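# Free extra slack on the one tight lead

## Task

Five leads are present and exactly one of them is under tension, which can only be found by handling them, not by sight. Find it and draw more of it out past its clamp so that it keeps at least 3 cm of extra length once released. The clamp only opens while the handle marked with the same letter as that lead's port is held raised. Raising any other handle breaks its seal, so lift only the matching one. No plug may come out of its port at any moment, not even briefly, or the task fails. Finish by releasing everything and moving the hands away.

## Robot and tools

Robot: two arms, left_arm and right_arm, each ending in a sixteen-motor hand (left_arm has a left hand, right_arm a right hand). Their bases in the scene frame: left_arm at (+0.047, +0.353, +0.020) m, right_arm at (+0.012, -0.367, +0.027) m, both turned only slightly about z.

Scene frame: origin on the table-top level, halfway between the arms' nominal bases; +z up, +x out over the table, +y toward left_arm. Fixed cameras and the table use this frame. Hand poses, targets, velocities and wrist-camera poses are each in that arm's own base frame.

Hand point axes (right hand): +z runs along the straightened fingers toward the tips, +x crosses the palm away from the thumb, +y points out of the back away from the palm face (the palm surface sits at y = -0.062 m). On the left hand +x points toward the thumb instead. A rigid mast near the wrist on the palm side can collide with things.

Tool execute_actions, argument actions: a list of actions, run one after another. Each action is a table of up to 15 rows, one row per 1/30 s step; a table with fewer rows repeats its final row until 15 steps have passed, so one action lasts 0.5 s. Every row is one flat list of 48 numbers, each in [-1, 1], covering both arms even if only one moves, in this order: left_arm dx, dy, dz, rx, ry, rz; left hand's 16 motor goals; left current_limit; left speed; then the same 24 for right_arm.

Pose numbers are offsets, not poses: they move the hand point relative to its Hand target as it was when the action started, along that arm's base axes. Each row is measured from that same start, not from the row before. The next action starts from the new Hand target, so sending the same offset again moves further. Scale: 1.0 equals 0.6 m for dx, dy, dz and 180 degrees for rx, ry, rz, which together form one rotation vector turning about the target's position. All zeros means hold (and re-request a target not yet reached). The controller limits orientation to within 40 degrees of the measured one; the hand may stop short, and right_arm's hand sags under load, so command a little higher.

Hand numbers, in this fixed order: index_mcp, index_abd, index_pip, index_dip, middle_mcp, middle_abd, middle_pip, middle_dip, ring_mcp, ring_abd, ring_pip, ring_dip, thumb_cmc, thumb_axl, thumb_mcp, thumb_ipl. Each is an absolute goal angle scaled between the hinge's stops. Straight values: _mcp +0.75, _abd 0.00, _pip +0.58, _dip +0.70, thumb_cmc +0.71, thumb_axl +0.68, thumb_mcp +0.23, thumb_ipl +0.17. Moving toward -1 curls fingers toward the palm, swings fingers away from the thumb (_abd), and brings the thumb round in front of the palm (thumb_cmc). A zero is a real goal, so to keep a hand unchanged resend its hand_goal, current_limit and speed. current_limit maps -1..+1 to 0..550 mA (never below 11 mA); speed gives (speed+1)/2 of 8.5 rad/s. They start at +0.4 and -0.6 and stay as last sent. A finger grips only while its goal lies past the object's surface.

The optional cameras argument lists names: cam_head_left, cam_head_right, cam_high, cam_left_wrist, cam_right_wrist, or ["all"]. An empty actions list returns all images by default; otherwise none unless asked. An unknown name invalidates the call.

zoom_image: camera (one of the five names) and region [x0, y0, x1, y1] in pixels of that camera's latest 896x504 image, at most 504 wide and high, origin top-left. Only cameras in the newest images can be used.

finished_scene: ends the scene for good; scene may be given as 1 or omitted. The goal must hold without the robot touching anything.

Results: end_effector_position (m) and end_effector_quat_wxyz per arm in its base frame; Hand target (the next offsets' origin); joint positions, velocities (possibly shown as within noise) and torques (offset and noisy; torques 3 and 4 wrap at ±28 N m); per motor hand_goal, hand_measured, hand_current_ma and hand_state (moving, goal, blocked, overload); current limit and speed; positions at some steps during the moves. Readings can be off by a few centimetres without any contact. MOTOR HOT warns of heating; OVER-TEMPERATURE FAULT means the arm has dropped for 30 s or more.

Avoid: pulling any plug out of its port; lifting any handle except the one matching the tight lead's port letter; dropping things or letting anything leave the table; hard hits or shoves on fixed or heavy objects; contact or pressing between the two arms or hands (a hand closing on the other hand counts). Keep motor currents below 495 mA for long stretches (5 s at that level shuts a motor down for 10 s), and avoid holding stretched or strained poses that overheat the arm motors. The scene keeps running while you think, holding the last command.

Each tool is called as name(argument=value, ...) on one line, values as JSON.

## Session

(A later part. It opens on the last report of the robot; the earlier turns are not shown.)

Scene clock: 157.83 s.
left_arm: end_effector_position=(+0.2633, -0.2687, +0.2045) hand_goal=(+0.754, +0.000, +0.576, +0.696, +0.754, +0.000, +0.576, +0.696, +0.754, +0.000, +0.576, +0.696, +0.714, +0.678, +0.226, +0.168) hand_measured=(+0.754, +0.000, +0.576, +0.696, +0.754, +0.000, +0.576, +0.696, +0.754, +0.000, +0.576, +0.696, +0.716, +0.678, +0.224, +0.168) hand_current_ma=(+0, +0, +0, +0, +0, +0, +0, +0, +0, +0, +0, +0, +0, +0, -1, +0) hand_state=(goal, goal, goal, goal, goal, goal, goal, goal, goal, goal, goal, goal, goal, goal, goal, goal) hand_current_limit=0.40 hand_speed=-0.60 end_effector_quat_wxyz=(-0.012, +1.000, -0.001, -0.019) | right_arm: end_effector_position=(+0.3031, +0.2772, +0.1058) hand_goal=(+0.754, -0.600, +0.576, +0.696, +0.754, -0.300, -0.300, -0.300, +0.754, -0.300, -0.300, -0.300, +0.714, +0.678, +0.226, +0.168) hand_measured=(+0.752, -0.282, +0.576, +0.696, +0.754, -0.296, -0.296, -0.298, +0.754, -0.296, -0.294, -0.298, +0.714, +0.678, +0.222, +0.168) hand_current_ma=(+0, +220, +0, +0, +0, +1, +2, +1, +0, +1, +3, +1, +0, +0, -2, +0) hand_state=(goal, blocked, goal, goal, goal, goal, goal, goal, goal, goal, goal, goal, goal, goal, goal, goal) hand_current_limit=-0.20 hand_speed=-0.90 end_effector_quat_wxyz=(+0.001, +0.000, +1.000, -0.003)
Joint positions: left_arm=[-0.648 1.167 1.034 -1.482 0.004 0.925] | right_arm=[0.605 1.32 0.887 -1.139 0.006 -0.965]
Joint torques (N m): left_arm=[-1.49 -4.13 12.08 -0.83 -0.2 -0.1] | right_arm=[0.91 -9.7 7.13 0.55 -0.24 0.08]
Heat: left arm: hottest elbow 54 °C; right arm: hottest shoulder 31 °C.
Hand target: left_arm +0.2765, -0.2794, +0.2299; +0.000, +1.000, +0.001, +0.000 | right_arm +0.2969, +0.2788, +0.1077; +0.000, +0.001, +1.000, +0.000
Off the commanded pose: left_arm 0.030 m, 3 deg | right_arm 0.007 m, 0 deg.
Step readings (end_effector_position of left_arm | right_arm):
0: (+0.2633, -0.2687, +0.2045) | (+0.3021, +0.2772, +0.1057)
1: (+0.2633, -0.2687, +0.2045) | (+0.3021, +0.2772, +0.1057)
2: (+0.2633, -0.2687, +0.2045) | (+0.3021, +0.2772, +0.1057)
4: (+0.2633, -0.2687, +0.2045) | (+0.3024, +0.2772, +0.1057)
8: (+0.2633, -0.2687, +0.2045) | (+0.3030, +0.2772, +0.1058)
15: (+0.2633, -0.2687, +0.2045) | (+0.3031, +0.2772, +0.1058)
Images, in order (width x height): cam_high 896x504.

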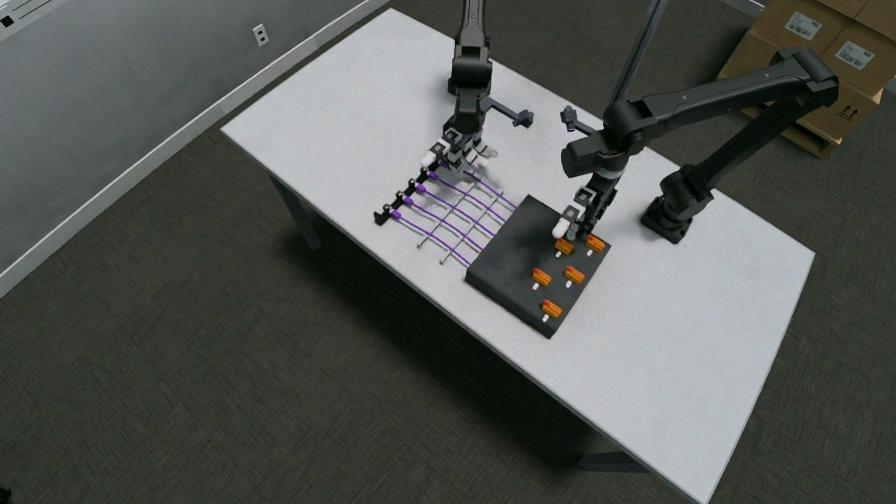

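execute_actions(actions=[[[0,0,0,0,0,0,0.754,0,0.576,0.696,0.754,0,0.576,0.696,0.754,0,0.576,0.696,0.714,0.678,0.226,0.168,0.4,-0.6,0,0,0,0,0,0,0.754,0,0.576,0.696,0.754,-0.3,-0.3,-0.3,0.754,-0.3,-0.3,-0.3,0.714,0.678,0.226,0.168,-0.3,-0.7]],[[0,0,0,0,0,0,0.754,0,0.576,0.696,0.754,0,0.576,0.696,0.754,0,0.576,0.696,0.714,0.678,0.226,0.168,0.4,-0.6,0,0,0.1,0,0,0,0.754,0,0.576,0.696,0.754,-0.3,-0.3,-0.3,0.754,-0.3,-0.3,-0.3,0.714,0.678,0.226,0.168,-0.3,-0.7]],[[0,0,0,0,0,0,0.754,0,0.576,0.696,0.754,0,0.576,0.696,0.754,0,0.576,0.696,0.714,0.678,0.226,0.168,0.4,-0.6,0.09,0,0,0,0,0,0.754,0,0.576,0.696,0.754,-0.3,-0.3,-0.3,0.754,-0.3,-0.3,-0.3,0.714,0.678,0.226,0.168,-0.3,-0.7]],[[0,0,0,0,0,0,0.754,0,0.576,0.696,0.754,0,0.576,0.696,0.754,0,0.576,0.696,0.714,0.678,0.226,0.168,0.4,-0.6,0.0918,0,0,0,0,0,0.754,0,0.576,0.696,0.754,-0.3,-0.3,-0.3,0.754,-0.3,-0.3,-0.3,0.714,0.678,0.226,0.168,-0.3,-0.7]],[[0,0,0,0,0,0,0.754,0,0.576,0.696,0.754,0,0.576,0.696,0.754,0,0.576,0.696,0.714,0.678,0.226,0.168,0.4,-0.6,0,-0.003,-0.1,0,0,0,0.754,0,0.576,0.696,0.754,-0.3,-0.3,-0.3,0.754,-0.3,-0.3,-0.3,0.714,0.678,0.226,0.168,-0.3,-0.7]],[[0,0,0,0,0,0,0.754,0,0.576,0.696,0.754,0,0.576,0.696,0.754,0,0.576,0.696,0.714,0.678,0.226,0.168,0.4,-0.6,0,0,0,0,0,0,0.754,0,0.576,0.696,0.754,-0.3,-0.3,-0.3,0.754,-0.3,-0.3,-0.3,0.714,0.678,0.226,0.168,-0.3,-0.7]]], cameras=["cam_high"])

zoom_image(camera="cam_high", region=[370, 150, 530, 270])

Scene clock: 162.17 s.
left_arm: end_effector_position=(+0.2633, -0.2687, +0.2045) hand_goal=(+0.754, +0.000, +0.576, +0.696, +0.754, +0.000, +0.576, +0.696, +0.754, +0.000, +0.576, +0.696, +0.714, +0.678, +0.226, +0.168) hand_measured=(+0.754, +0.000, +0.576, +0.696, +0.754, +0.000, +0.576, +0.696, +0.754, +0.000, +0.576, +0.696, +0.716, +0.678, +0.224, +0.168) hand_current_ma=(+0, +0, +0, +0, +0, +0, +0, +0, +0, +0, +0, +0, +0, +0, -1, +0) hand_state=(goal, goal, goal, goal, goal, goal, goal, goal, goal, goal, goal, goal, goal, goal, goal, goal) hand_current_limit=0.40 hand_speed=-0.60 end_effector_quat_wxyz=(-0.012, +1.000, -0.001, -0.019) | right_arm: end_effector_position=(+0.4051, +0.2785, +0.1093) hand_goal=(+0.754, +0.000, +0.576, +0.696, +0.754, -0.300, -0.300, -0.300, +0.754, -0.300, -0.300, -0.300, +0.714, +0.678, +0.226, +0.168) hand_measured=(+0.750, +0.002, +0.574, +0.694, +0.754, -0.298, -0.296, -0.298, +0.754, -0.298, -0.294, -0.298, +0.714, +0.678, +0.222, +0.168) hand_current_ma=(-1, +0, -1, -1, +0, +1, +2, +1, +0, +1, +3, +1, +0, +0, -2, +0) hand_state=(goal, goal, goal, goal, goal, goal, goal, goal, goal, goal, goal, goal, goal, goal, goal, goal) hand_current_limit=-0.30 hand_speed=-0.70 end_effector_quat_wxyz=(-0.002, +0.005, +1.000, -0.002)
Joint positions: left_arm=[-0.648 1.167 1.034 -1.482 0.004 0.925] | right_arm=[0.472 1.544 1.13 -1.162 0.002 -1.089]
Joint torques (N m): left_arm=[-2.08 -3.72 12.14 -0.73 -0.2 -0.06] | right_arm=[-0.32 -12.1 7.5 1.07 -0.11 -0.21]
Heat: left arm: hottest elbow 54 °C; right arm: hottest shoulder 31 °C.
Hand target: left_arm +0.2765, -0.2794, +0.2299; +0.000, +1.000, +0.001, +0.000 | right_arm +0.4059, +0.2771, +0.1078; +0.000, +0.001, +1.000, +0.000
Off the commanded pose: left_arm 0.030 m, 3 deg | right_arm 0.002 m, 1 deg.
Step readings (end_effector_position of left_arm | right_arm):
0: (+0.2633, -0.2687, +0.2045) | (+0.3031, +0.2772, +0.1058)
1: (+0.2633, -0.2687, +0.2045) | (+0.3031, +0.2772, +0.1058)
2: (+0.2633, -0.2687, +0.2045) | (+0.3031, +0.2772, +0.1058)
4: (+0.2633, -0.2687, +0.2045) | (+0.3030, +0.2774, +0.1058)
8: (+0.2633, -0.2687, +0.2045) | (+0.3026, +0.2778, +0.1060)
15: (+0.2633, -0.2687, +0.2045) | (+0.3026, +0.2778, +0.1060)
16: (+0.2633, -0.2687, +0.2045) | (+0.3022, +0.2775, +0.1060)
17: (+0.2633, -0.2687, +0.2045) | (+0.2996, +0.2758, +0.1058)
19: (+0.2633, -0.2687, +0.2045) | (+0.2907, +0.2698, +0.1081)
23: (+0.2633, -0.2687, +0.2045) | (+0.2830, +0.2646, +0.1237)
30: (+0.2633, -0.2687, +0.2045) | (+0.2833, +0.2648, +0.1422)
31: (+0.2633, -0.2687, +0.2045) | (+0.2833, +0.2648, +0.1423)
32: (+0.2633, -0.2687, +0.2045) | (+0.2842, +0.2650, +0.1427)
34: (+0.2633, -0.2687, +0.2045) | (+0.2928, +0.2665, +0.1441)
38: (+0.2633, -0.2687, +0.2045) | (+0.3206, +0.2676, +0.1463)
45: (+0.2633, -0.2687, +0.2045) | (+0.3305, +0.2667, +0.1433)
46: (+0.2633, -0.2687, +0.2045) | (+0.3305, +0.2669, +0.1435)
47: (+0.2633, -0.2687, +0.2045) | (+0.3326, +0.2666, +0.1438)
49: (+0.2633, -0.2687, +0.2045) | (+0.3434, +0.2687, +0.1459)
53: (+0.2633, -0.2687, +0.2045) | (+0.3749, +0.2693, +0.1480)
60: (+0.2633, -0.2687, +0.2045) | (+0.3857, +0.2677, +0.1430)
61: (+0.2633, -0.2687, +0.2045) | (+0.3858, +0.2678, +0.1430)
62: (+0.2633, -0.2687, +0.2045) | (+0.3874, +0.2688, +0.1432)
64: (+0.2633, -0.2687, +0.2045) | (+0.3966, +0.2736, +0.1421)
68: (+0.2633, -0.2687, +0.2045) | (+0.4075, +0.2793, +0.1299)
75: (+0.2633, -0.2687, +0.2045) | (+0.4043, +0.2780, +0.1092)
76: (+0.2633, -0.2687, +0.2045) | (+0.4046, +0.2781, +0.1091)
77: (+0.2633, -0.2687, +0.2045) | (+0.4049, +0.2783, +0.1092)
79: (+0.2633, -0.2687, +0.2045) | (+0.4052, +0.2784, +0.1093)
83: (+0.2633, -0.2687, +0.2045) | (+0.4052, +0.2785, +0.1093)
90: (+0.2633, -0.2687, +0.2045) | (+0.4052, +0.2785, +0.1093)
Images, in order (width x height): cam_high 896x504.

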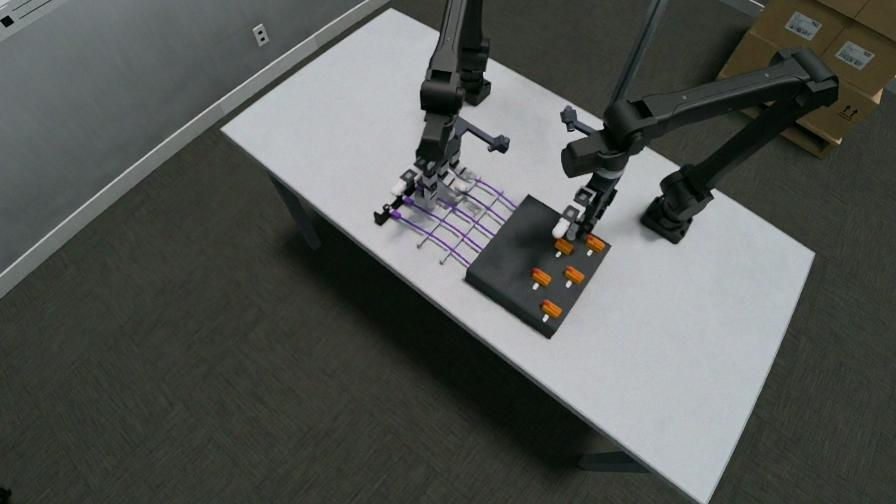

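Scaled by 3.150 from the camera's 896x504 image, which has a finer 1280x720 frame.

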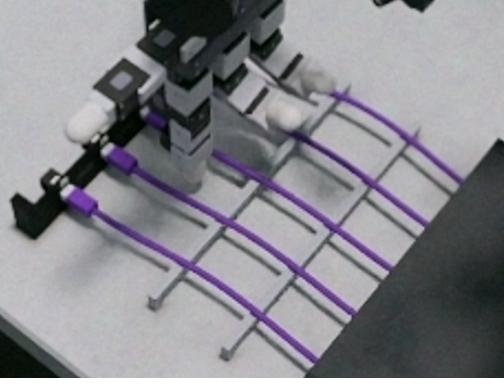

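execute_actions(actions=[[[0,0,0,0,0,0,0.754,0,0.576,0.696,0.754,0,0.576,0.696,0.754,0,0.576,0.696,0.714,0.678,0.226,0.168,0.4,-0.6,0,0,0,0,0,0,0.754,-0.6,0.576,0.696,0.754,-0.3,-0.3,-0.3,0.754,-0.3,-0.3,-0.3,0.714,0.678,0.226,0.168,-0.9,-0.9]],[[0,0,0,0,0,0,0.754,0,0.576,0.696,0.754,0,0.576,0.696,0.754,0,0.576,0.696,0.714,0.678,0.226,0.168,0.4,-0.6,0,0,0,0,0,0,0.754,-0.6,0.576,0.696,0.754,-0.3,-0.3,-0.3,0.754,-0.3,-0.3,-0.3,0.714,0.678,0.226,0.168,-0.9,-0.9]]])

execute_actions(actions=[[[0,0,0,0,0,0,0.754,0,0.576,0.696,0.754,0,0.576,0.696,0.754,0,0.576,0.696,0.714,0.678,0.226,0.168,0.4,-0.6,0,0,0,0,0,0,0.754,-0.6,0.576,0.696,0.754,-0.3,-0.3,-0.3,0.754,-0.3,-0.3,-0.3,0.714,0.678,0.226,0.168,-0.5,-0.9]]])

execute_actions(actions=[[[0,0,0,0,0,0,0.754,0,0.576,0.696,0.754,0,0.576,0.696,0.754,0,0.576,0.696,0.714,0.678,0.226,0.168,0.4,-0.6,0,0,0,0,0,0,0.754,-0.6,0.576,0.696,0.754,-0.3,-0.3,-0.3,0.754,-0.3,-0.3,-0.3,0.714,0.678,0.226,0.168,-0.2,-0.9]]], cameras=["cam_high"])

zoom_image(camera="cam_high", region=[370, 150, 530, 270])

Scene clock: 164.03 s.
left_arm: end_effector_position=(+0.2633, -0.2687, +0.2045) hand_goal=(+0.754, +0.000, +0.576, +0.696, +0.754, +0.000, +0.576, +0.696, +0.754, +0.000, +0.576, +0.696, +0.714, +0.678, +0.226, +0.168) hand_measured=(+0.754, +0.000, +0.576, +0.696, +0.754, +0.000, +0.576, +0.696, +0.754, +0.000, +0.576, +0.696, +0.716, +0.678, +0.224, +0.168) hand_current_ma=(+0, +0, +0, +0, +0, +0, +0, +0, +0, +0, +0, +0, +0, +0, -1, +0) hand_state=(goal, goal, goal, goal, goal, goal, goal, goal, goal, goal, goal, goal, goal, goal, goal, goal) hand_current_limit=0.40 hand_speed=-0.60 end_effector_quat_wxyz=(-0.012, +1.000, -0.001, -0.019) | right_arm: end_effector_position=(+0.4061, +0.2790, +0.1096) hand_goal=(+0.754, -0.600, +0.576, +0.696, +0.754, -0.300, -0.300, -0.300, +0.754, -0.300, -0.300, -0.300, +0.714, +0.678, +0.226, +0.168) hand_measured=(+0.752, -0.150, +0.574, +0.694, +0.754, -0.298, -0.296, -0.298, +0.754, -0.298, -0.294, -0.298, +0.714, +0.678, +0.222, +0.168) hand_current_ma=(-1, +27, +0, -1, +0, +1, +2, +1, +0, +1, +3, +1, +0, +0, -2, +0) hand_state=(goal, blocked, goal, goal, goal, goal, goal, goal, goal, goal, goal, goal, goal, goal, goal, goal) hand_current_limit=-0.90 hand_speed=-0.90 end_effector_quat_wxyz=(+0.000, +0.005, +1.000, -0.001)
Joint positions: left_arm=[-0.648 1.167 1.034 -1.482 0.004 0.925] | right_arm=[0.472 1.544 1.13 -1.158 0.002 -1.089]
Joint torques (N m): left_arm=[-1.49 -3.96 12.03 -0.77 -0.16 -0.08] | right_arm=[-0.26 -12.22 7.49 0.9 -0.11 -0.21]
Heat: left arm: hottest elbow 54 °C; right arm: hottest shoulder 31 °C.
Hand target: left_arm +0.2765, -0.2794, +0.2299; +0.000, +1.000, +0.001, +0.000 | right_arm +0.4060, +0.2772, +0.1078; +0.000, +0.001, +1.000, +0.001
Off the commanded pose: left_arm 0.030 m, 3 deg | right_arm 0.003 m, 1 deg.
Step readings (end_effector_position of left_arm | right_arm):
0: (+0.2633, -0.2687, +0.2045) | (+0.4051, +0.2785, +0.1093)
1: (+0.2633, -0.2687, +0.2045) | (+0.4051, +0.2785, +0.1093)
2: (+0.2633, -0.2687, +0.2045) | (+0.4051, +0.2785, +0.1093)
4: (+0.2633, -0.2687, +0.2045) | (+0.4051, +0.2785, +0.1093)
8: (+0.2633, -0.2687, +0.2045) | (+0.4051, +0.2785, +0.1093)
15: (+0.2633, -0.2687, +0.2045) | (+0.4059, +0.2789, +0.1095)
16: (+0.2633, -0.2687, +0.2045) | (+0.4060, +0.2790, +0.1096)
17: (+0.2633, -0.2687, +0.2045) | (+0.4060, +0.2790, +0.1096)
19: (+0.2633, -0.2687, +0.2045) | (+0.4061, +0.2790, +0.1096)
23: (+0.2633, -0.2687, +0.2045) | (+0.4061, +0.2790, +0.1096)
30: (+0.2633, -0.2687, +0.2045) | (+0.4061, +0.2790, +0.1096)

Scene clock: 164.73 s.
left_arm: end_effector_position=(+0.2633, -0.2687, +0.2045) hand_goal=(+0.754, +0.000, +0.576, +0.696, +0.754, +0.000, +0.576, +0.696, +0.754, +0.000, +0.576, +0.696, +0.714, +0.678, +0.226, +0.168) hand_measured=(+0.754, +0.000, +0.576, +0.696, +0.754, +0.000, +0.576, +0.696, +0.754, +0.000, +0.576, +0.696, +0.716, +0.678, +0.224, +0.168) hand_current_ma=(+0, +0, +0, +0, +0, +0, +0, +0, +0, +0, +0, +0, +0, +0, -1, +0) hand_state=(goal, goal, goal, goal, goal, goal, goal, goal, goal, goal, goal, goal, goal, goal, goal, goal) hand_current_limit=0.40 hand_speed=-0.60 end_effector_quat_wxyz=(-0.012, +1.000, -0.001, -0.019) | right_arm: end_effector_position=(+0.4077, +0.2794, +0.1099) hand_goal=(+0.754, -0.600, +0.576, +0.696, +0.754, -0.300, -0.300, -0.300, +0.754, -0.300, -0.300, -0.300, +0.714, +0.678, +0.226, +0.168) hand_measured=(+0.758, -0.206, +0.578, +0.696, +0.754, -0.298, -0.296, -0.298, +0.754, -0.298, -0.294, -0.298, +0.714, +0.678, +0.222, +0.168) hand_current_ma=(+2, +137, +0, +0, +0, +1, +2, +1, +0, +1, +3, +1, +0, +0, -2, +0) hand_state=(goal, blocked, goal, goal, goal, goal, goal, goal, goal, goal, goal, goal, goal, goal, goal, goal) hand_current_limit=-0.50 hand_speed=-0.90 end_effector_quat_wxyz=(+0.003, +0.005, +1.000, +0.000)
Joint positions: left_arm=[-0.648 1.167 1.034 -1.482 0.004 0.925] | right_arm=[0.472 1.544 1.13 -1.151 0.004 -1.089]
Joint torques (N m): left_arm=[-1.26 -3.96 12.16 -0.68 -0.17 -0.08] | right_arm=[-0.32 -12.28 7.51 0.69 -0.17 -0.21]
Heat: left arm: hottest elbow 54 °C; right arm: hottest shoulder 31 °C.
Hand target: left_arm +0.2765, -0.2794, +0.2299; +0.000, +1.000, +0.001, +0.000 | right_arm +0.4060, +0.2771, +0.1077; +0.000, +0.001, +1.000, +0.000
Off the commanded pose: left_arm 0.030 m, 3 deg | right_arm 0.004 m, 1 deg.
Step readings (end_effector_position of left_arm | right_arm):
0: (+0.2633, -0.2687, +0.2045) | (+0.4061, +0.2790, +0.1096)
1: (+0.2633, -0.2687, +0.2045) | (+0.4061, +0.2790, +0.1096)
2: (+0.2633, -0.2687, +0.2045) | (+0.4061, +0.2790, +0.1096)
4: (+0.2633, -0.2687, +0.2045) | (+0.4066, +0.2792, +0.1097)
8: (+0.2633, -0.2687, +0.2045) | (+0.4073, +0.2794, +0.1098)
15: (+0.2633, -0.2687, +0.2045) | (+0.4077, +0.2794, +0.1099)

Scene clock: 165.43 s.
left_arm: end_effector_position=(+0.2633, -0.2687, +0.2045) hand_goal=(+0.754, +0.000, +0.576, +0.696, +0.754, +0.000, +0.576, +0.696, +0.754, +0.000, +0.576, +0.696, +0.714, +0.678, +0.226, +0.168) hand_measured=(+0.754, +0.000, +0.576, +0.696, +0.754, +0.000, +0.576, +0.696, +0.754, +0.000, +0.576, +0.696, +0.716, +0.678, +0.224, +0.168) hand_current_ma=(+0, +0, +0, +0, +0, +0, +0, +0, +0, +0, +0, +0, +0, +0, -1, +0) hand_state=(goal, goal, goal, goal, goal, goal, goal, goal, goal, goal, goal, goal, goal, goal, goal, goal) hand_current_limit=0.40 hand_speed=-0.60 end_effector_quat_wxyz=(-0.012, +1.000, -0.001, -0.019) | right_arm: end_effector_position=(+0.4088, +0.2793, +0.1100) hand_goal=(+0.754, -0.600, +0.576, +0.696, +0.754, -0.300, -0.300, -0.300, +0.754, -0.300, -0.300, -0.300, +0.714, +0.678, +0.226, +0.168) hand_measured=(+0.758, -0.230, +0.578, +0.696, +0.754, -0.298, -0.296, -0.298, +0.754, -0.298, -0.294, -0.298, +0.714, +0.678, +0.222, +0.168) hand_current_ma=(+2, +220, +1, +0, +0, +1, +2, +1, +0, +1, +3, +1, +0, +0, -2, +0) hand_state=(goal, blocked, goal, goal, goal, goal, goal, goal, goal, goal, goal, goal, goal, goal, goal, goal) hand_current_limit=-0.20 hand_speed=-0.90 end_effector_quat_wxyz=(+0.005, +0.006, +1.000, +0.000)
Joint positions: left_arm=[-0.648 1.167 1.034 -1.482 0.004 0.925] | right_arm=[0.471 1.544 1.13 -1.148 0.006 -1.089]
Joint torques (N m): left_arm=[-1.44 -3.72 11.95 -0.72 -0.2 -0.11] | right_arm=[-0.26 -12.34 7.51 0.58 -0.23 -0.21]
Heat: left arm: hottest elbow 54 °C; right arm: hottest shoulder 31 °C.
Hand target: left_arm +0.2765, -0.2794, +0.2299; +0.000, +1.000, +0.001, +0.000 | right_arm +0.4060, +0.2771, +0.1078; +0.000, +0.001, +1.000, +0.000
Off the commanded pose: left_arm 0.030 m, 3 deg | right_arm 0.004 m, 1 deg.
Step readings (end_effector_position of left_arm | right_arm):
0: (+0.2633, -0.2687, +0.2045) | (+0.4077, +0.2794, +0.1099)
1: (+0.2633, -0.2687, +0.2045) | (+0.4077, +0.2794, +0.1099)
2: (+0.2633, -0.2687, +0.2045) | (+0.4077, +0.2794, +0.1099)
4: (+0.2633, -0.2687, +0.2045) | (+0.4081, +0.2794, +0.1099)
8: (+0.2633, -0.2687, +0.2045) | (+0.4087, +0.2792, +0.1099)
15: (+0.2633, -0.2687, +0.2045) | (+0.4088, +0.2793, +0.1100)
Images, in order (width x height): cam_high 896x504.

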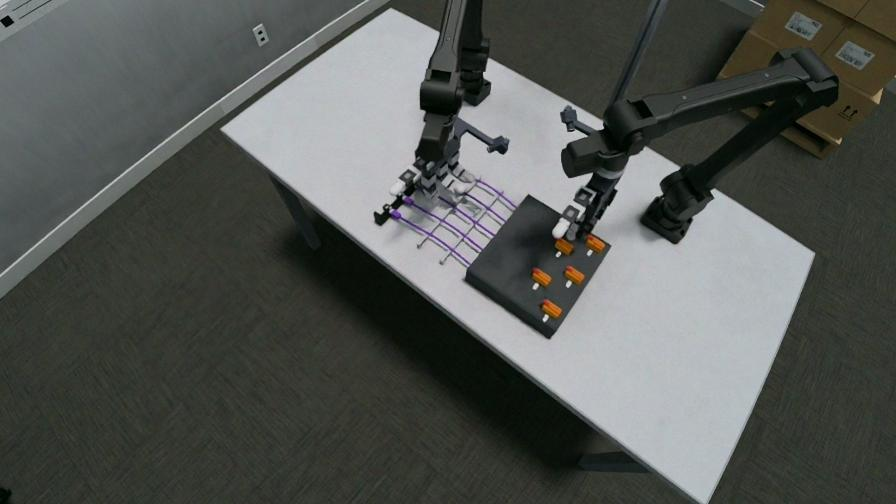

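Scaled by 3.150 from the camera's 896x504 image, which has a finer 1280x720 frame.

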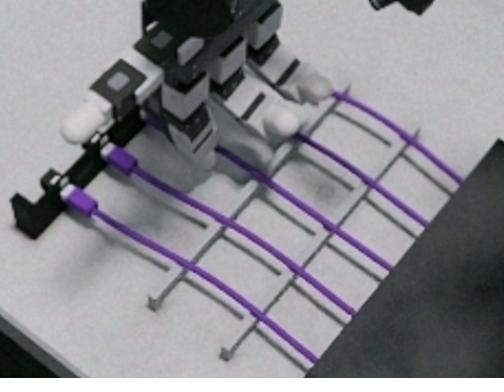

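execute_actions(actions=[[[0,0,0,0,0,0,0.754,0,0.576,0.696,0.754,0,0.576,0.696,0.754,0,0.576,0.696,0.714,0.678,0.226,0.168,0.4,-0.6,0,0,0,0,0,0,0.754,0,0.576,0.696,0.754,-0.3,-0.3,-0.3,0.754,-0.3,-0.3,-0.3,0.714,0.678,0.226,0.168,-0.3,-0.7]],[[0,0,0,0,0,0,0.754,0,0.576,0.696,0.754,0,0.576,0.696,0.754,0,0.576,0.696,0.714,0.678,0.226,0.168,0.4,-0.6,0,0,0.1,0,0,0,0.754,0,0.576,0.696,0.754,-0.3,-0.3,-0.3,0.754,-0.3,-0.3,-0.3,0.714,0.678,0.226,0.168,-0.3,-0.7]],[[0,0,0,0,0,0,0.754,0,0.576,0.696,0.754,0,0.576,0.696,0.754,0,0.576,0.696,0.714,0.678,0.226,0.168,0.4,-0.6,0.0883,0,0,0,0,0,0.754,0,0.576,0.696,0.754,-0.3,-0.3,-0.3,0.754,-0.3,-0.3,-0.3,0.714,0.678,0.226,0.168,-0.3,-0.7]],[[0,0,0,0,0,0,0.754,0,0.576,0.696,0.754,0,0.576,0.696,0.754,0,0.576,0.696,0.714,0.678,0.226,0.168,0.4,-0.6,0,0,-0.1,0,0,0,0.754,0,0.576,0.696,0.754,-0.3,-0.3,-0.3,0.754,-0.3,-0.3,-0.3,0.714,0.678,0.226,0.168,-0.3,-0.7]],[[0,0,0,0,0,0,0.754,0,0.576,0.696,0.754,0,0.576,0.696,0.754,0,0.576,0.696,0.714,0.678,0.226,0.168,0.4,-0.6,0,0,0,0,0,0,0.754,0,0.576,0.696,0.754,-0.3,-0.3,-0.3,0.754,-0.3,-0.3,-0.3,0.714,0.678,0.226,0.168,-0.3,-0.7]],[[0,0,0,0,0,0,0.754,0,0.576,0.696,0.754,0,0.576,0.696,0.754,0,0.576,0.696,0.714,0.678,0.226,0.168,0.4,-0.6,0,0,0,0,0,0,0.754,-0.6,0.576,0.696,0.754,-0.3,-0.3,-0.3,0.754,-0.3,-0.3,-0.3,0.714,0.678,0.226,0.168,-0.9,-0.9]],[[0,0,0,0,0,0,0.754,0,0.576,0.696,0.754,0,0.576,0.696,0.754,0,0.576,0.696,0.714,0.678,0.226,0.168,0.4,-0.6,0,0,0,0,0,0,0.754,-0.6,0.576,0.696,0.754,-0.3,-0.3,-0.3,0.754,-0.3,-0.3,-0.3,0.714,0.678,0.226,0.168,-0.9,-0.9]]])

execute_actions(actions=[[[0,0,0,0,0,0,0.754,0,0.576,0.696,0.754,0,0.576,0.696,0.754,0,0.576,0.696,0.714,0.678,0.226,0.168,0.4,-0.6,0,0,0,0,0,0,0.754,-0.6,0.576,0.696,0.754,-0.3,-0.3,-0.3,0.754,-0.3,-0.3,-0.3,0.714,0.678,0.226,0.168,-0.5,-0.9]]])

execute_actions(actions=[[[0,0,0,0,0,0,0.754,0,0.576,0.696,0.754,0,0.576,0.696,0.754,0,0.576,0.696,0.714,0.678,0.226,0.168,0.4,-0.6,0,0,0,0,0,0,0.754,-0.6,0.576,0.696,0.754,-0.3,-0.3,-0.3,0.754,-0.3,-0.3,-0.3,0.714,0.678,0.226,0.168,-0.2,-0.9]]], cameras=["cam_high"])

zoom_image(camera="cam_high", region=[370, 150, 530, 270])

Scene clock: 170.83 s.
left_arm: end_effector_position=(+0.2633, -0.2687, +0.2045) hand_goal=(+0.754, +0.000, +0.576, +0.696, +0.754, +0.000, +0.576, +0.696, +0.754, +0.000, +0.576, +0.696, +0.714, +0.678, +0.226, +0.168) hand_measured=(+0.754, +0.000, +0.576, +0.696, +0.754, +0.000, +0.576, +0.696, +0.754, +0.000, +0.576, +0.696, +0.716, +0.678, +0.224, +0.168) hand_current_ma=(+0, +0, +0, +0, +0, +0, +0, +0, +0, +0, +0, +0, +0, +0, -1, +0) hand_state=(goal, goal, goal, goal, goal, goal, goal, goal, goal, goal, goal, goal, goal, goal, goal, goal) hand_current_limit=0.40 hand_speed=-0.60 end_effector_quat_wxyz=(-0.012, +1.000, -0.001, -0.019) | right_arm: end_effector_position=(+0.4600, +0.2783, +0.1099) hand_goal=(+0.754, -0.600, +0.576, +0.696, +0.754, -0.300, -0.300, -0.300, +0.754, -0.300, -0.300, -0.300, +0.714, +0.678, +0.226, +0.168) hand_measured=(+0.752, -0.160, +0.574, +0.694, +0.754, -0.298, -0.296, -0.298, +0.754, -0.298, -0.294, -0.298, +0.714, +0.678, +0.222, +0.168) hand_current_ma=(-1, +28, -1, -1, +0, +1, +2, +1, +0, +1, +3, +1, +0, +0, -2, +0) hand_state=(goal, blocked, goal, goal, goal, goal, goal, goal, goal, goal, goal, goal, goal, goal, goal, goal) hand_current_limit=-0.90 hand_speed=-0.90 end_effector_quat_wxyz=(+0.000, +0.007, +1.000, -0.001)
Joint positions: left_arm=[-0.648 1.167 1.034 -1.482 0.004 0.925] | right_arm=[0.419 1.661 1.274 -1.184 0.001 -1.139]
Joint torques (N m): left_arm=[-1.73 -3.49 12.21 -0.65 -0.2 -0.07] | right_arm=[-0.09 -14.21 7.54 0.9 -0.08 -0.22]
Heat: left arm: hottest elbow 54 °C; right arm: hottest shoulder 31 °C.
Hand target: left_arm +0.2765, -0.2794, +0.2299; +0.000, +1.000, +0.001, +0.000 | right_arm +0.4590, +0.2772, +0.1079; +0.000, +0.001, +1.000, +0.000
Off the commanded pose: left_arm 0.030 m, 3 deg | right_arm 0.002 m, 1 deg.
Step readings (end_effector_position of left_arm | right_arm):
0: (+0.2633, -0.2687, +0.2045) | (+0.4088, +0.2793, +0.1100)
1: (+0.2633, -0.2687, +0.2045) | (+0.4088, +0.2793, +0.1100)
2: (+0.2633, -0.2687, +0.2045) | (+0.4088, +0.2793, +0.1100)
4: (+0.2633, -0.2687, +0.2045) | (+0.4087, +0.2794, +0.1100)
8: (+0.2633, -0.2687, +0.2045) | (+0.4084, +0.2798, +0.1102)
15: (+0.2633, -0.2687, +0.2045) | (+0.4084, +0.2798, +0.1102)
16: (+0.2633, -0.2687, +0.2045) | (+0.4083, +0.2797, +0.1101)
17: (+0.2633, -0.2687, +0.2045) | (+0.4053, +0.2783, +0.1095)
19: (+0.2633, -0.2687, +0.2045) | (+0.3969, +0.2740, +0.1094)
23: (+0.2633, -0.2687, +0.2045) | (+0.3900, +0.2706, +0.1210)
30: (+0.2633, -0.2687, +0.2045) | (+0.3877, +0.2694, +0.1400)
31: (+0.2633, -0.2687, +0.2045) | (+0.3881, +0.2697, +0.1409)
32: (+0.2633, -0.2687, +0.2045) | (+0.3896, +0.2691, +0.1416)
34: (+0.2633, -0.2687, +0.2045) | (+0.3984, +0.2704, +0.1447)
38: (+0.2633, -0.2687, +0.2045) | (+0.4297, +0.2718, +0.1499)
45: (+0.2633, -0.2687, +0.2045) | (+0.4398, +0.2689, +0.1443)
46: (+0.2633, -0.2687, +0.2045) | (+0.4396, +0.2689, +0.1439)
47: (+0.2633, -0.2687, +0.2045) | (+0.4410, +0.2696, +0.1436)
49: (+0.2633, -0.2687, +0.2045) | (+0.4489, +0.2732, +0.1421)
53: (+0.2633, -0.2687, +0.2045) | (+0.4606, +0.2785, +0.1299)
60: (+0.2633, -0.2687, +0.2045) | (+0.4581, +0.2774, +0.1094)
61: (+0.2633, -0.2687, +0.2045) | (+0.4584, +0.2775, +0.1095)
62: (+0.2633, -0.2687, +0.2045) | (+0.4585, +0.2776, +0.1095)
64: (+0.2633, -0.2687, +0.2045) | (+0.4590, +0.2778, +0.1096)
68: (+0.2633, -0.2687, +0.2045) | (+0.4590, +0.2778, +0.1096)
75: (+0.2633, -0.2687, +0.2045) | (+0.4589, +0.2778, +0.1096)
76: (+0.2633, -0.2687, +0.2045) | (+0.4589, +0.2778, +0.1096)
77: (+0.2633, -0.2687, +0.2045) | (+0.4589, +0.2778, +0.1096)
79: (+0.2633, -0.2687, +0.2045) | (+0.4589, +0.2778, +0.1096)
83: (+0.2633, -0.2687, +0.2045) | (+0.4589, +0.2778, +0.1096)
90: (+0.2633, -0.2687, +0.2045) | (+0.4596, +0.2781, +0.1098)
91: (+0.2633, -0.2687, +0.2045) | (+0.4597, +0.2781, +0.1098)
92: (+0.2633, -0.2687, +0.2045) | (+0.4598, +0.2782, +0.1098)
94: (+0.2633, -0.2687, +0.2045) | (+0.4599, +0.2782, +0.1099)
98: (+0.2633, -0.2687, +0.2045) | (+0.4600, +0.2783, +0.1099)
105: (+0.2633, -0.2687, +0.2045) | (+0.4600, +0.2783, +0.1099)

Scene clock: 171.53 s.
left_arm: end_effector_position=(+0.2633, -0.2687, +0.2045) hand_goal=(+0.754, +0.000, +0.576, +0.696, +0.754, +0.000, +0.576, +0.696, +0.754, +0.000, +0.576, +0.696, +0.714, +0.678, +0.226, +0.168) hand_measured=(+0.754, +0.000, +0.576, +0.696, +0.754, +0.000, +0.576, +0.696, +0.754, +0.000, +0.576, +0.696, +0.716, +0.678, +0.224, +0.168) hand_current_ma=(+0, +0, +0, +0, +0, +0, +0, +0, +0, +0, +0, +0, +0, +0, -1, +0) hand_state=(goal, goal, goal, goal, goal, goal, goal, goal, goal, goal, goal, goal, goal, goal, goal, goal) hand_current_limit=0.40 hand_speed=-0.60 end_effector_quat_wxyz=(-0.012, +1.000, -0.001, -0.019) | right_arm: end_effector_position=(+0.4615, +0.2787, +0.1102) hand_goal=(+0.754, -0.600, +0.576, +0.696, +0.754, -0.300, -0.300, -0.300, +0.754, -0.300, -0.300, -0.300, +0.714, +0.678, +0.226, +0.168) hand_measured=(+0.758, -0.224, +0.578, +0.696, +0.754, -0.298, -0.296, -0.298, +0.754, -0.298, -0.294, -0.298, +0.714, +0.678, +0.222, +0.168) hand_current_ma=(+1, +138, +0, +0, +0, +1, +2, +1, +0, +1, +3, +1, +0, +0, -2, +0) hand_state=(goal, blocked, goal, goal, goal, goal, goal, goal, goal, goal, goal, goal, goal, goal, goal, goal) hand_current_limit=-0.50 hand_speed=-0.90 end_effector_quat_wxyz=(+0.004, +0.007, +1.000, +0.000)
Joint positions: left_arm=[-0.648 1.167 1.034 -1.482 0.004 0.925] | right_arm=[0.419 1.661 1.274 -1.178 0.003 -1.139]
Joint torques (N m): left_arm=[-1.61 -3.66 12 -0.59 -0.17 -0.11] | right_arm=[-0.09 -14.33 7.57 0.68 -0.14 -0.21]
Heat: left arm: hottest elbow 54 °C; right arm: hottest shoulder 31 °C.
Hand target: left_arm +0.2765, -0.2794, +0.2299; +0.000, +1.000, +0.001, +0.000 | right_arm +0.4589, +0.2772, +0.1079; +0.000, +0.001, +1.000, +0.001
Off the commanded pose: left_arm 0.030 m, 3 deg | right_arm 0.004 m, 1 deg.
Step readings (end_effector_position of left_arm | right_arm):
0: (+0.2633, -0.2687, +0.2045) | (+0.4600, +0.2783, +0.1099)
1: (+0.2633, -0.2687, +0.2045) | (+0.4600, +0.2783, +0.1099)
2: (+0.2633, -0.2687, +0.2045) | (+0.4600, +0.2783, +0.1099)
4: (+0.2633, -0.2687, +0.2045) | (+0.4603, +0.2784, +0.1100)
8: (+0.2633, -0.2687, +0.2045) | (+0.4611, +0.2786, +0.1101)
15: (+0.2633, -0.2687, +0.2045) | (+0.4615, +0.2787, +0.1102)

Scene clock: 172.23 s.
left_arm: end_effector_position=(+0.2633, -0.2687, +0.2045) hand_goal=(+0.754, +0.000, +0.576, +0.696, +0.754, +0.000, +0.576, +0.696, +0.754, +0.000, +0.576, +0.696, +0.714, +0.678, +0.226, +0.168) hand_measured=(+0.754, +0.000, +0.576, +0.696, +0.754, +0.000, +0.576, +0.696, +0.754, +0.000, +0.576, +0.696, +0.716, +0.678, +0.224, +0.168) hand_current_ma=(+0, +0, +0, +0, +0, +0, +0, +0, +0, +0, +0, +0, +0, +0, -1, +0) hand_state=(goal, goal, goal, goal, goal, goal, goal, goal, goal, goal, goal, goal, goal, goal, goal, goal) hand_current_limit=0.40 hand_speed=-0.60 end_effector_quat_wxyz=(-0.012, +1.000, -0.001, -0.019) | right_arm: end_effector_position=(+0.4625, +0.2787, +0.1102) hand_goal=(+0.754, -0.600, +0.576, +0.696, +0.754, -0.300, -0.300, -0.300, +0.754, -0.300, -0.300, -0.300, +0.714, +0.678, +0.226, +0.168) hand_measured=(+0.758, -0.258, +0.578, +0.696, +0.754, -0.298, -0.296, -0.298, +0.754, -0.298, -0.294, -0.298, +0.714, +0.678, +0.222, +0.168) hand_current_ma=(+2, +220, +0, +0, +0, +1, +2, +1, +0, +1, +3, +1, +0, +0, -2, +0) hand_state=(goal, blocked, goal, goal, goal, goal, goal, goal, goal, goal, goal, goal, goal, goal, goal, goal) hand_current_limit=-0.20 hand_speed=-0.90 end_effector_quat_wxyz=(+0.006, +0.007, +1.000, +0.000)
Joint positions: left_arm=[-0.648 1.167 1.034 -1.482 0.004 0.925] | right_arm=[0.419 1.661 1.274 -1.174 0.005 -1.139]
Joint torques (N m): left_arm=[-1.49 -3.72 12.16 -0.7 -0.13 -0.11] | right_arm=[-0.09 -14.27 7.58 0.54 -0.22 -0.21]
Heat: left arm: hottest elbow 54 °C; right arm: hottest shoulder 31 °C.
Hand target: left_arm +0.2765, -0.2794, +0.2299; +0.000, +1.000, +0.001, +0.000 | right_arm +0.4590, +0.2771, +0.1079; +0.000, +0.001, +1.000, +0.000
Off the commanded pose: left_arm 0.030 m, 3 deg | right_arm 0.004 m, 1 deg.
Step readings (end_effector_position of left_arm | right_arm):
0: (+0.2633, -0.2687, +0.2045) | (+0.4615, +0.2787, +0.1102)
1: (+0.2633, -0.2687, +0.2045) | (+0.4615, +0.2787, +0.1102)
2: (+0.2633, -0.2687, +0.2045) | (+0.4616, +0.2787, +0.1101)
4: (+0.2633, -0.2687, +0.2045) | (+0.4619, +0.2786, +0.1101)
8: (+0.2633, -0.2687, +0.2045) | (+0.4624, +0.2787, +0.1102)
15: (+0.2633, -0.2687, +0.2045) | (+0.4625, +0.2787, +0.1102)
Images, in order (width x height): cam_high 896x504.

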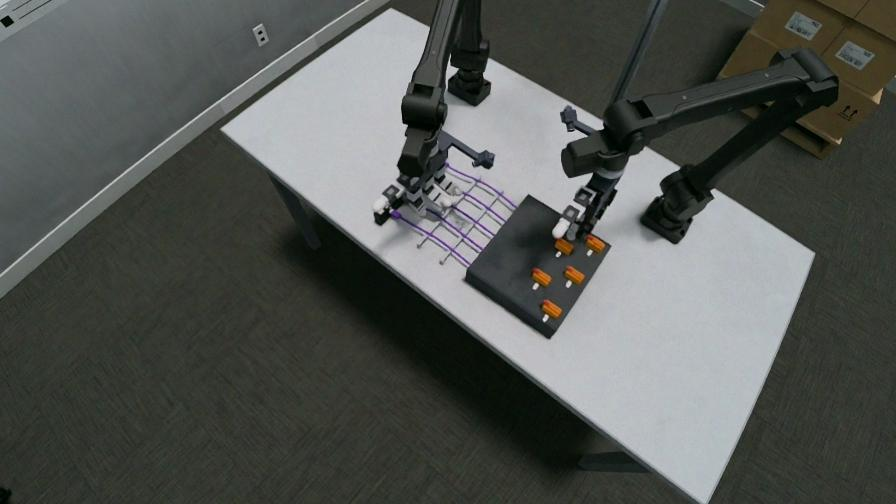

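Scaled by 3.150 from the camera's 896x504 image, which has a finer 1280x720 frame.

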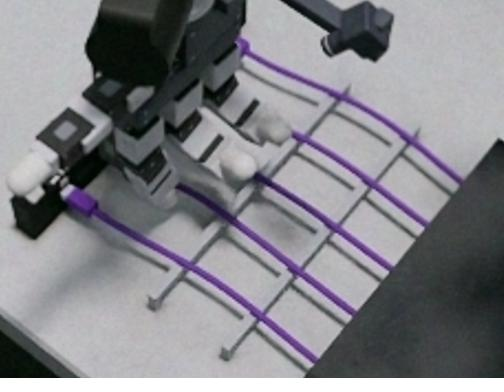

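execute_actions(actions=[[[0,0,0,0,0,0,0.754,0,0.576,0.696,0.754,0,0.576,0.696,0.754,0,0.576,0.696,0.714,0.678,0.226,0.168,0.4,-0.6,0,0,0,0,0,0,0.754,0,0.576,0.696,0.754,-0.3,-0.3,-0.3,0.754,-0.3,-0.3,-0.3,0.714,0.678,0.226,0.168,-0.3,-0.7]],[[0,0,0,0,0,0,0.754,0,0.576,0.696,0.754,0,0.576,0.696,0.754,0,0.576,0.696,0.714,0.678,0.226,0.168,0.4,-0.6,0,0,0.1,0,0,0,0.754,0,0.576,0.696,0.754,-0.3,-0.3,-0.3,0.754,-0.3,-0.3,-0.3,0.714,0.678,0.226,0.168,-0.3,-0.7]],[[0,0,0,0,0,0,0.754,0,0.576,0.696,0.754,0,0.576,0.696,0.754,0,0.576,0.696,0.714,0.678,0.226,0.168,0.4,-0.6,0.0883,0,0,0,0,0,0.754,0,0.576,0.696,0.754,-0.3,-0.3,-0.3,0.754,-0.3,-0.3,-0.3,0.714,0.678,0.226,0.168,-0.3,-0.7]],[[0,0,0,0,0,0,0.754,0,0.576,0.696,0.754,0,0.576,0.696,0.754,0,0.576,0.696,0.714,0.678,0.226,0.168,0.4,-0.6,0,0,-0.1,0,0,0,0.754,0,0.576,0.696,0.754,-0.3,-0.3,-0.3,0.754,-0.3,-0.3,-0.3,0.714,0.678,0.226,0.168,-0.3,-0.7]],[[0,0,0,0,0,0,0.754,0,0.576,0.696,0.754,0,0.576,0.696,0.754,0,0.576,0.696,0.714,0.678,0.226,0.168,0.4,-0.6,0,0,0,0,0,0,0.754,0,0.576,0.696,0.754,-0.3,-0.3,-0.3,0.754,-0.3,-0.3,-0.3,0.714,0.678,0.226,0.168,-0.3,-0.7]],[[0,0,0,0,0,0,0.754,0,0.576,0.696,0.754,0,0.576,0.696,0.754,0,0.576,0.696,0.714,0.678,0.226,0.168,0.4,-0.6,0,0,0,0,0,0,0.754,-0.6,0.576,0.696,0.754,-0.3,-0.3,-0.3,0.754,-0.3,-0.3,-0.3,0.714,0.678,0.226,0.168,-0.9,-0.9]],[[0,0,0,0,0,0,0.754,0,0.576,0.696,0.754,0,0.576,0.696,0.754,0,0.576,0.696,0.714,0.678,0.226,0.168,0.4,-0.6,0,0,0,0,0,0,0.754,-0.6,0.576,0.696,0.754,-0.3,-0.3,-0.3,0.754,-0.3,-0.3,-0.3,0.714,0.678,0.226,0.168,-0.9,-0.9]]])

execute_actions(actions=[[[0,0,0,0,0,0,0.754,0,0.576,0.696,0.754,0,0.576,0.696,0.754,0,0.576,0.696,0.714,0.678,0.226,0.168,0.4,-0.6,0,0,0,0,0,0,0.754,-0.6,0.576,0.696,0.754,-0.3,-0.3,-0.3,0.754,-0.3,-0.3,-0.3,0.714,0.678,0.226,0.168,-0.5,-0.9]]])

execute_actions(actions=[[[0,0,0,0,0,0,0.754,0,0.576,0.696,0.754,0,0.576,0.696,0.754,0,0.576,0.696,0.714,0.678,0.226,0.168,0.4,-0.6,0,0,0,0,0,0,0.754,-0.6,0.576,0.696,0.754,-0.3,-0.3,-0.3,0.754,-0.3,-0.3,-0.3,0.714,0.678,0.226,0.168,-0.2,-0.9]]], cameras=["cam_high"])

zoom_image(camera="cam_high", region=[370, 150, 530, 270])

Scene clock: 177.37 s.
left_arm: end_effector_position=(+0.2633, -0.2687, +0.2045) hand_goal=(+0.754, +0.000, +0.576, +0.696, +0.754, +0.000, +0.576, +0.696, +0.754, +0.000, +0.576, +0.696, +0.714, +0.678, +0.226, +0.168) hand_measured=(+0.754, +0.000, +0.576, +0.696, +0.754, +0.000, +0.576, +0.696, +0.754, +0.000, +0.576, +0.696, +0.716, +0.678, +0.224, +0.168) hand_current_ma=(+0, +0, +0, +0, +0, +0, +0, +0, +0, +0, +0, +0, +0, +0, -1, +0) hand_state=(goal, goal, goal, goal, goal, goal, goal, goal, goal, goal, goal, goal, goal, goal, goal, goal) hand_current_limit=0.40 hand_speed=-0.60 end_effector_quat_wxyz=(-0.012, +1.000, -0.001, -0.019) | right_arm: end_effector_position=(+0.5127, +0.2791, +0.1104) hand_goal=(+0.754, -0.600, +0.576, +0.696, +0.754, -0.300, -0.300, -0.300, +0.754, -0.300, -0.300, -0.300, +0.714, +0.678, +0.226, +0.168) hand_measured=(+0.750, -0.162, +0.574, +0.694, +0.754, -0.298, -0.296, -0.298, +0.754, -0.298, -0.294, -0.298, +0.714, +0.678, +0.222, +0.168) hand_current_ma=(-1, +27, -1, -1, +0, +1, +2, +1, +0, +1, +3, +1, +0, +0, -2, +0) hand_state=(goal, blocked, goal, goal, goal, goal, goal, goal, goal, goal, goal, goal, goal, goal, goal, goal) hand_current_limit=-0.90 hand_speed=-0.90 end_effector_quat_wxyz=(+0.000, +0.006, +1.000, +0.000)
Joint positions: left_arm=[-0.648 1.167 1.034 -1.482 0.004 0.925] | right_arm=[0.379 1.779 1.434 -1.225 0.001 -1.179]
Joint torques (N m): left_arm=[-1.73 -4.19 11.95 -0.7 -0.17 -0.09] | right_arm=[-0.21 -16.26 7.64 0.87 -0.07 -0.22]
Heat: left arm: hottest elbow 55 °C; right arm: hottest shoulder 31 °C.
Hand target: left_arm +0.2765, -0.2794, +0.2299; +0.000, +1.000, +0.001, +0.000 | right_arm +0.5120, +0.2771, +0.1078; +0.000, +0.001, +1.000, +0.001
Off the commanded pose: left_arm 0.030 m, 3 deg | right_arm 0.003 m, 1 deg.
Step readings (end_effector_position of left_arm | right_arm):
0: (+0.2633, -0.2687, +0.2045) | (+0.4625, +0.2787, +0.1102)
1: (+0.2633, -0.2687, +0.2045) | (+0.4625, +0.2787, +0.1102)
2: (+0.2633, -0.2687, +0.2045) | (+0.4625, +0.2787, +0.1102)
4: (+0.2633, -0.2687, +0.2045) | (+0.4624, +0.2788, +0.1102)
8: (+0.2633, -0.2687, +0.2045) | (+0.4622, +0.2791, +0.1104)
15: (+0.2633, -0.2687, +0.2045) | (+0.4622, +0.2791, +0.1104)
16: (+0.2633, -0.2687, +0.2045) | (+0.4619, +0.2790, +0.1103)
17: (+0.2633, -0.2687, +0.2045) | (+0.4592, +0.2779, +0.1097)
19: (+0.2633, -0.2687, +0.2045) | (+0.4504, +0.2739, +0.1094)
23: (+0.2633, -0.2687, +0.2045) | (+0.4435, +0.2711, +0.1185)
30: (+0.2633, -0.2687, +0.2045) | (+0.4404, +0.2697, +0.1376)
31: (+0.2633, -0.2687, +0.2045) | (+0.4408, +0.2699, +0.1388)
32: (+0.2633, -0.2687, +0.2045) | (+0.4422, +0.2698, +0.1401)
34: (+0.2633, -0.2687, +0.2045) | (+0.4522, +0.2714, +0.1447)
38: (+0.2633, -0.2687, +0.2045) | (+0.4826, +0.2748, +0.1519)
45: (+0.2633, -0.2687, +0.2045) | (+0.4926, +0.2708, +0.1451)
46: (+0.2633, -0.2687, +0.2045) | (+0.4924, +0.2708, +0.1440)
47: (+0.2633, -0.2687, +0.2045) | (+0.4936, +0.2713, +0.1433)
49: (+0.2633, -0.2687, +0.2045) | (+0.5017, +0.2746, +0.1412)
53: (+0.2633, -0.2687, +0.2045) | (+0.5128, +0.2791, +0.1303)
60: (+0.2633, -0.2687, +0.2045) | (+0.5109, +0.2784, +0.1104)
61: (+0.2633, -0.2687, +0.2045) | (+0.5111, +0.2785, +0.1100)
62: (+0.2633, -0.2687, +0.2045) | (+0.5113, +0.2785, +0.1100)
64: (+0.2633, -0.2687, +0.2045) | (+0.5116, +0.2787, +0.1101)
68: (+0.2633, -0.2687, +0.2045) | (+0.5116, +0.2787, +0.1101)
75: (+0.2633, -0.2687, +0.2045) | (+0.5116, +0.2787, +0.1101)
76: (+0.2633, -0.2687, +0.2045) | (+0.5116, +0.2787, +0.1101)
77: (+0.2633, -0.2687, +0.2045) | (+0.5116, +0.2787, +0.1101)
79: (+0.2633, -0.2687, +0.2045) | (+0.5116, +0.2787, +0.1101)
83: (+0.2633, -0.2687, +0.2045) | (+0.5116, +0.2787, +0.1101)
90: (+0.2633, -0.2687, +0.2045) | (+0.5122, +0.2789, +0.1103)
91: (+0.2633, -0.2687, +0.2045) | (+0.5124, +0.2790, +0.1103)
92: (+0.2633, -0.2687, +0.2045) | (+0.5125, +0.2790, +0.1103)
94: (+0.2633, -0.2687, +0.2045) | (+0.5126, +0.2791, +0.1103)
98: (+0.2633, -0.2687, +0.2045) | (+0.5126, +0.2791, +0.1103)
105: (+0.2633, -0.2687, +0.2045) | (+0.5127, +0.2791, +0.1104)

Scene clock: 178.07 s.
left_arm: end_effector_position=(+0.2633, -0.2687, +0.2045) hand_goal=(+0.754, +0.000, +0.576, +0.696, +0.754, +0.000, +0.576, +0.696, +0.754, +0.000, +0.576, +0.696, +0.714, +0.678, +0.226, +0.168) hand_measured=(+0.754, +0.000, +0.576, +0.696, +0.754, +0.000, +0.576, +0.696, +0.754, +0.000, +0.576, +0.696, +0.716, +0.678, +0.224, +0.168) hand_current_ma=(+0, +0, +0, +0, +0, +0, +0, +0, +0, +0, +0, +0, +0, +0, -1, +0) hand_state=(goal, goal, goal, goal, goal, goal, goal, goal, goal, goal, goal, goal, goal, goal, goal, goal) hand_current_limit=0.40 hand_speed=-0.60 end_effector_quat_wxyz=(-0.012, +1.000, -0.001, -0.019) | right_arm: end_effector_position=(+0.5144, +0.2794, +0.1106) hand_goal=(+0.754, -0.600, +0.576, +0.696, +0.754, -0.300, -0.300, -0.300, +0.754, -0.300, -0.300, -0.300, +0.714, +0.678, +0.226, +0.168) hand_measured=(+0.756, -0.224, +0.576, +0.696, +0.754, -0.298, -0.296, -0.298, +0.754, -0.298, -0.294, -0.298, +0.714, +0.678, +0.222, +0.168) hand_current_ma=(+1, +138, +0, +0, +0, +1, +2, +1, +0, +1, +3, +1, +0, +0, -2, +0) hand_state=(goal, blocked, goal, goal, goal, goal, goal, goal, goal, goal, goal, goal, goal, goal, goal, goal) hand_current_limit=-0.50 hand_speed=-0.90 end_effector_quat_wxyz=(+0.004, +0.006, +1.000, +0.000)
Joint positions: left_arm=[-0.648 1.167 1.034 -1.482 0.004 0.925] | right_arm=[0.379 1.779 1.434 -1.218 0.002 -1.179]
Joint torques (N m): left_arm=[-1.26 -3.78 12.12 -0.75 -0.19 -0.11] | right_arm=[-0.21 -16.21 7.64 0.68 -0.12 -0.21]
Heat: left arm: hottest elbow 55 °C; right arm: hottest shoulder 31 °C.
Hand target: left_arm +0.2765, -0.2794, +0.2299; +0.000, +1.000, +0.001, +0.000 | right_arm +0.5120, +0.2770, +0.1077; +0.000, +0.001, +1.000, +0.000
Off the commanded pose: left_arm 0.030 m, 3 deg | right_arm 0.004 m, 1 deg.
Step readings (end_effector_position of left_arm | right_arm):
0: (+0.2633, -0.2687, +0.2045) | (+0.5127, +0.2791, +0.1104)
1: (+0.2633, -0.2687, +0.2045) | (+0.5127, +0.2791, +0.1104)
2: (+0.2633, -0.2687, +0.2045) | (+0.5127, +0.2791, +0.1104)
4: (+0.2633, -0.2687, +0.2045) | (+0.5131, +0.2793, +0.1105)
8: (+0.2633, -0.2687, +0.2045) | (+0.5139, +0.2794, +0.1105)
15: (+0.2633, -0.2687, +0.2045) | (+0.5144, +0.2794, +0.1106)

Scene clock: 178.77 s.
left_arm: end_effector_position=(+0.2633, -0.2687, +0.2045) hand_goal=(+0.754, +0.000, +0.576, +0.696, +0.754, +0.000, +0.576, +0.696, +0.754, +0.000, +0.576, +0.696, +0.714, +0.678, +0.226, +0.168) hand_measured=(+0.754, +0.000, +0.576, +0.696, +0.754, +0.000, +0.576, +0.696, +0.754, +0.000, +0.576, +0.696, +0.716, +0.678, +0.224, +0.168) hand_current_ma=(+0, +0, +0, +0, +0, +0, +0, +0, +0, +0, +0, +0, +0, +0, -1, +0) hand_state=(goal, goal, goal, goal, goal, goal, goal, goal, goal, goal, goal, goal, goal, goal, goal, goal) hand_current_limit=0.40 hand_speed=-0.60 end_effector_quat_wxyz=(-0.012, +1.000, -0.001, -0.019) | right_arm: end_effector_position=(+0.5153, +0.2794, +0.1107) hand_goal=(+0.754, -0.600, +0.576, +0.696, +0.754, -0.300, -0.300, -0.300, +0.754, -0.300, -0.300, -0.300, +0.714, +0.678, +0.226, +0.168) hand_measured=(+0.758, -0.258, +0.578, +0.696, +0.754, -0.298, -0.296, -0.298, +0.754, -0.298, -0.294, -0.298, +0.714, +0.678, +0.222, +0.168) hand_current_ma=(+1, +220, +0, +0, +0, +1, +2, +1, +0, +1, +3, +1, +0, +0, -2, +0) hand_state=(goal, blocked, goal, goal, goal, goal, goal, goal, goal, goal, goal, goal, goal, goal, goal, goal) hand_current_limit=-0.20 hand_speed=-0.90 end_effector_quat_wxyz=(+0.006, +0.006, +1.000, +0.000)
Joint positions: left_arm=[-0.648 1.167 1.034 -1.482 0.004 0.925] | right_arm=[0.379 1.779 1.434 -1.215 0.004 -1.179]
Joint torques (N m): left_arm=[-1.2 -4.25 12.16 -0.62 -0.16 -0.11] | right_arm=[-0.15 -16.26 7.65 0.53 -0.2 -0.22]
Heat: left arm: hottest elbow 55 °C; right arm: hottest shoulder 31 °C.
Hand target: left_arm +0.2765, -0.2794, +0.2299; +0.000, +1.000, +0.001, +0.000 | right_arm +0.5120, +0.2770, +0.1077; +0.000, +0.001, +1.000, +0.000
Off the commanded pose: left_arm 0.030 m, 3 deg | right_arm 0.005 m, 1 deg.
Step readings (end_effector_position of left_arm | right_arm):
0: (+0.2633, -0.2687, +0.2045) | (+0.5144, +0.2794, +0.1106)
1: (+0.2633, -0.2687, +0.2045) | (+0.5144, +0.2794, +0.1106)
2: (+0.2633, -0.2687, +0.2045) | (+0.5144, +0.2794, +0.1106)
4: (+0.2633, -0.2687, +0.2045) | (+0.5147, +0.2793, +0.1106)
8: (+0.2633, -0.2687, +0.2045) | (+0.5152, +0.2795, +0.1107)
15: (+0.2633, -0.2687, +0.2045) | (+0.5153, +0.2794, +0.1107)
Images, in order (width x height): cam_high 896x504.

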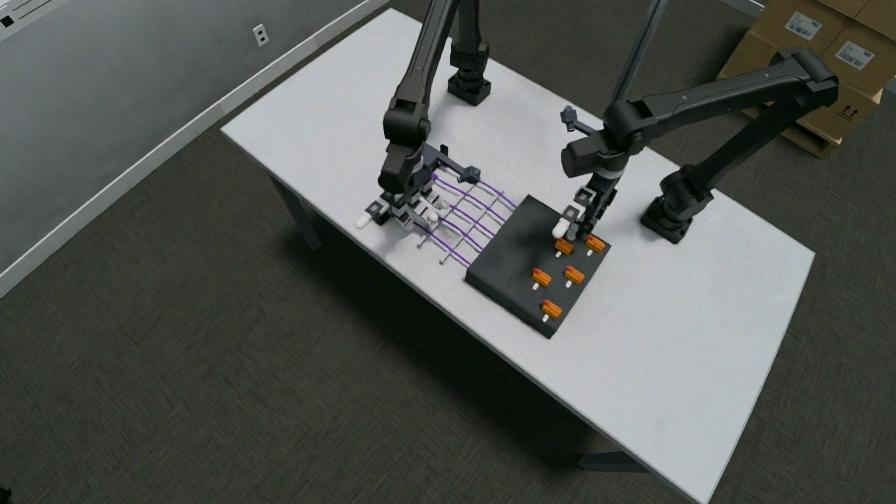

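Scaled by 3.150 from the camera's 896x504 image, which has a finer 1280x720 frame.

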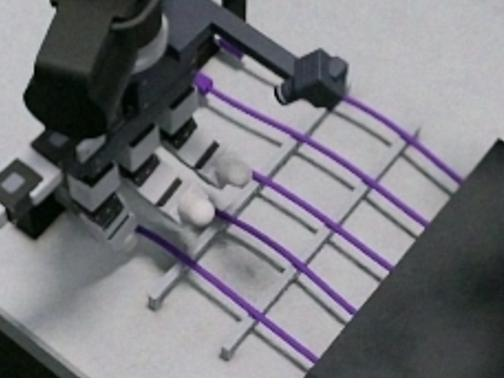

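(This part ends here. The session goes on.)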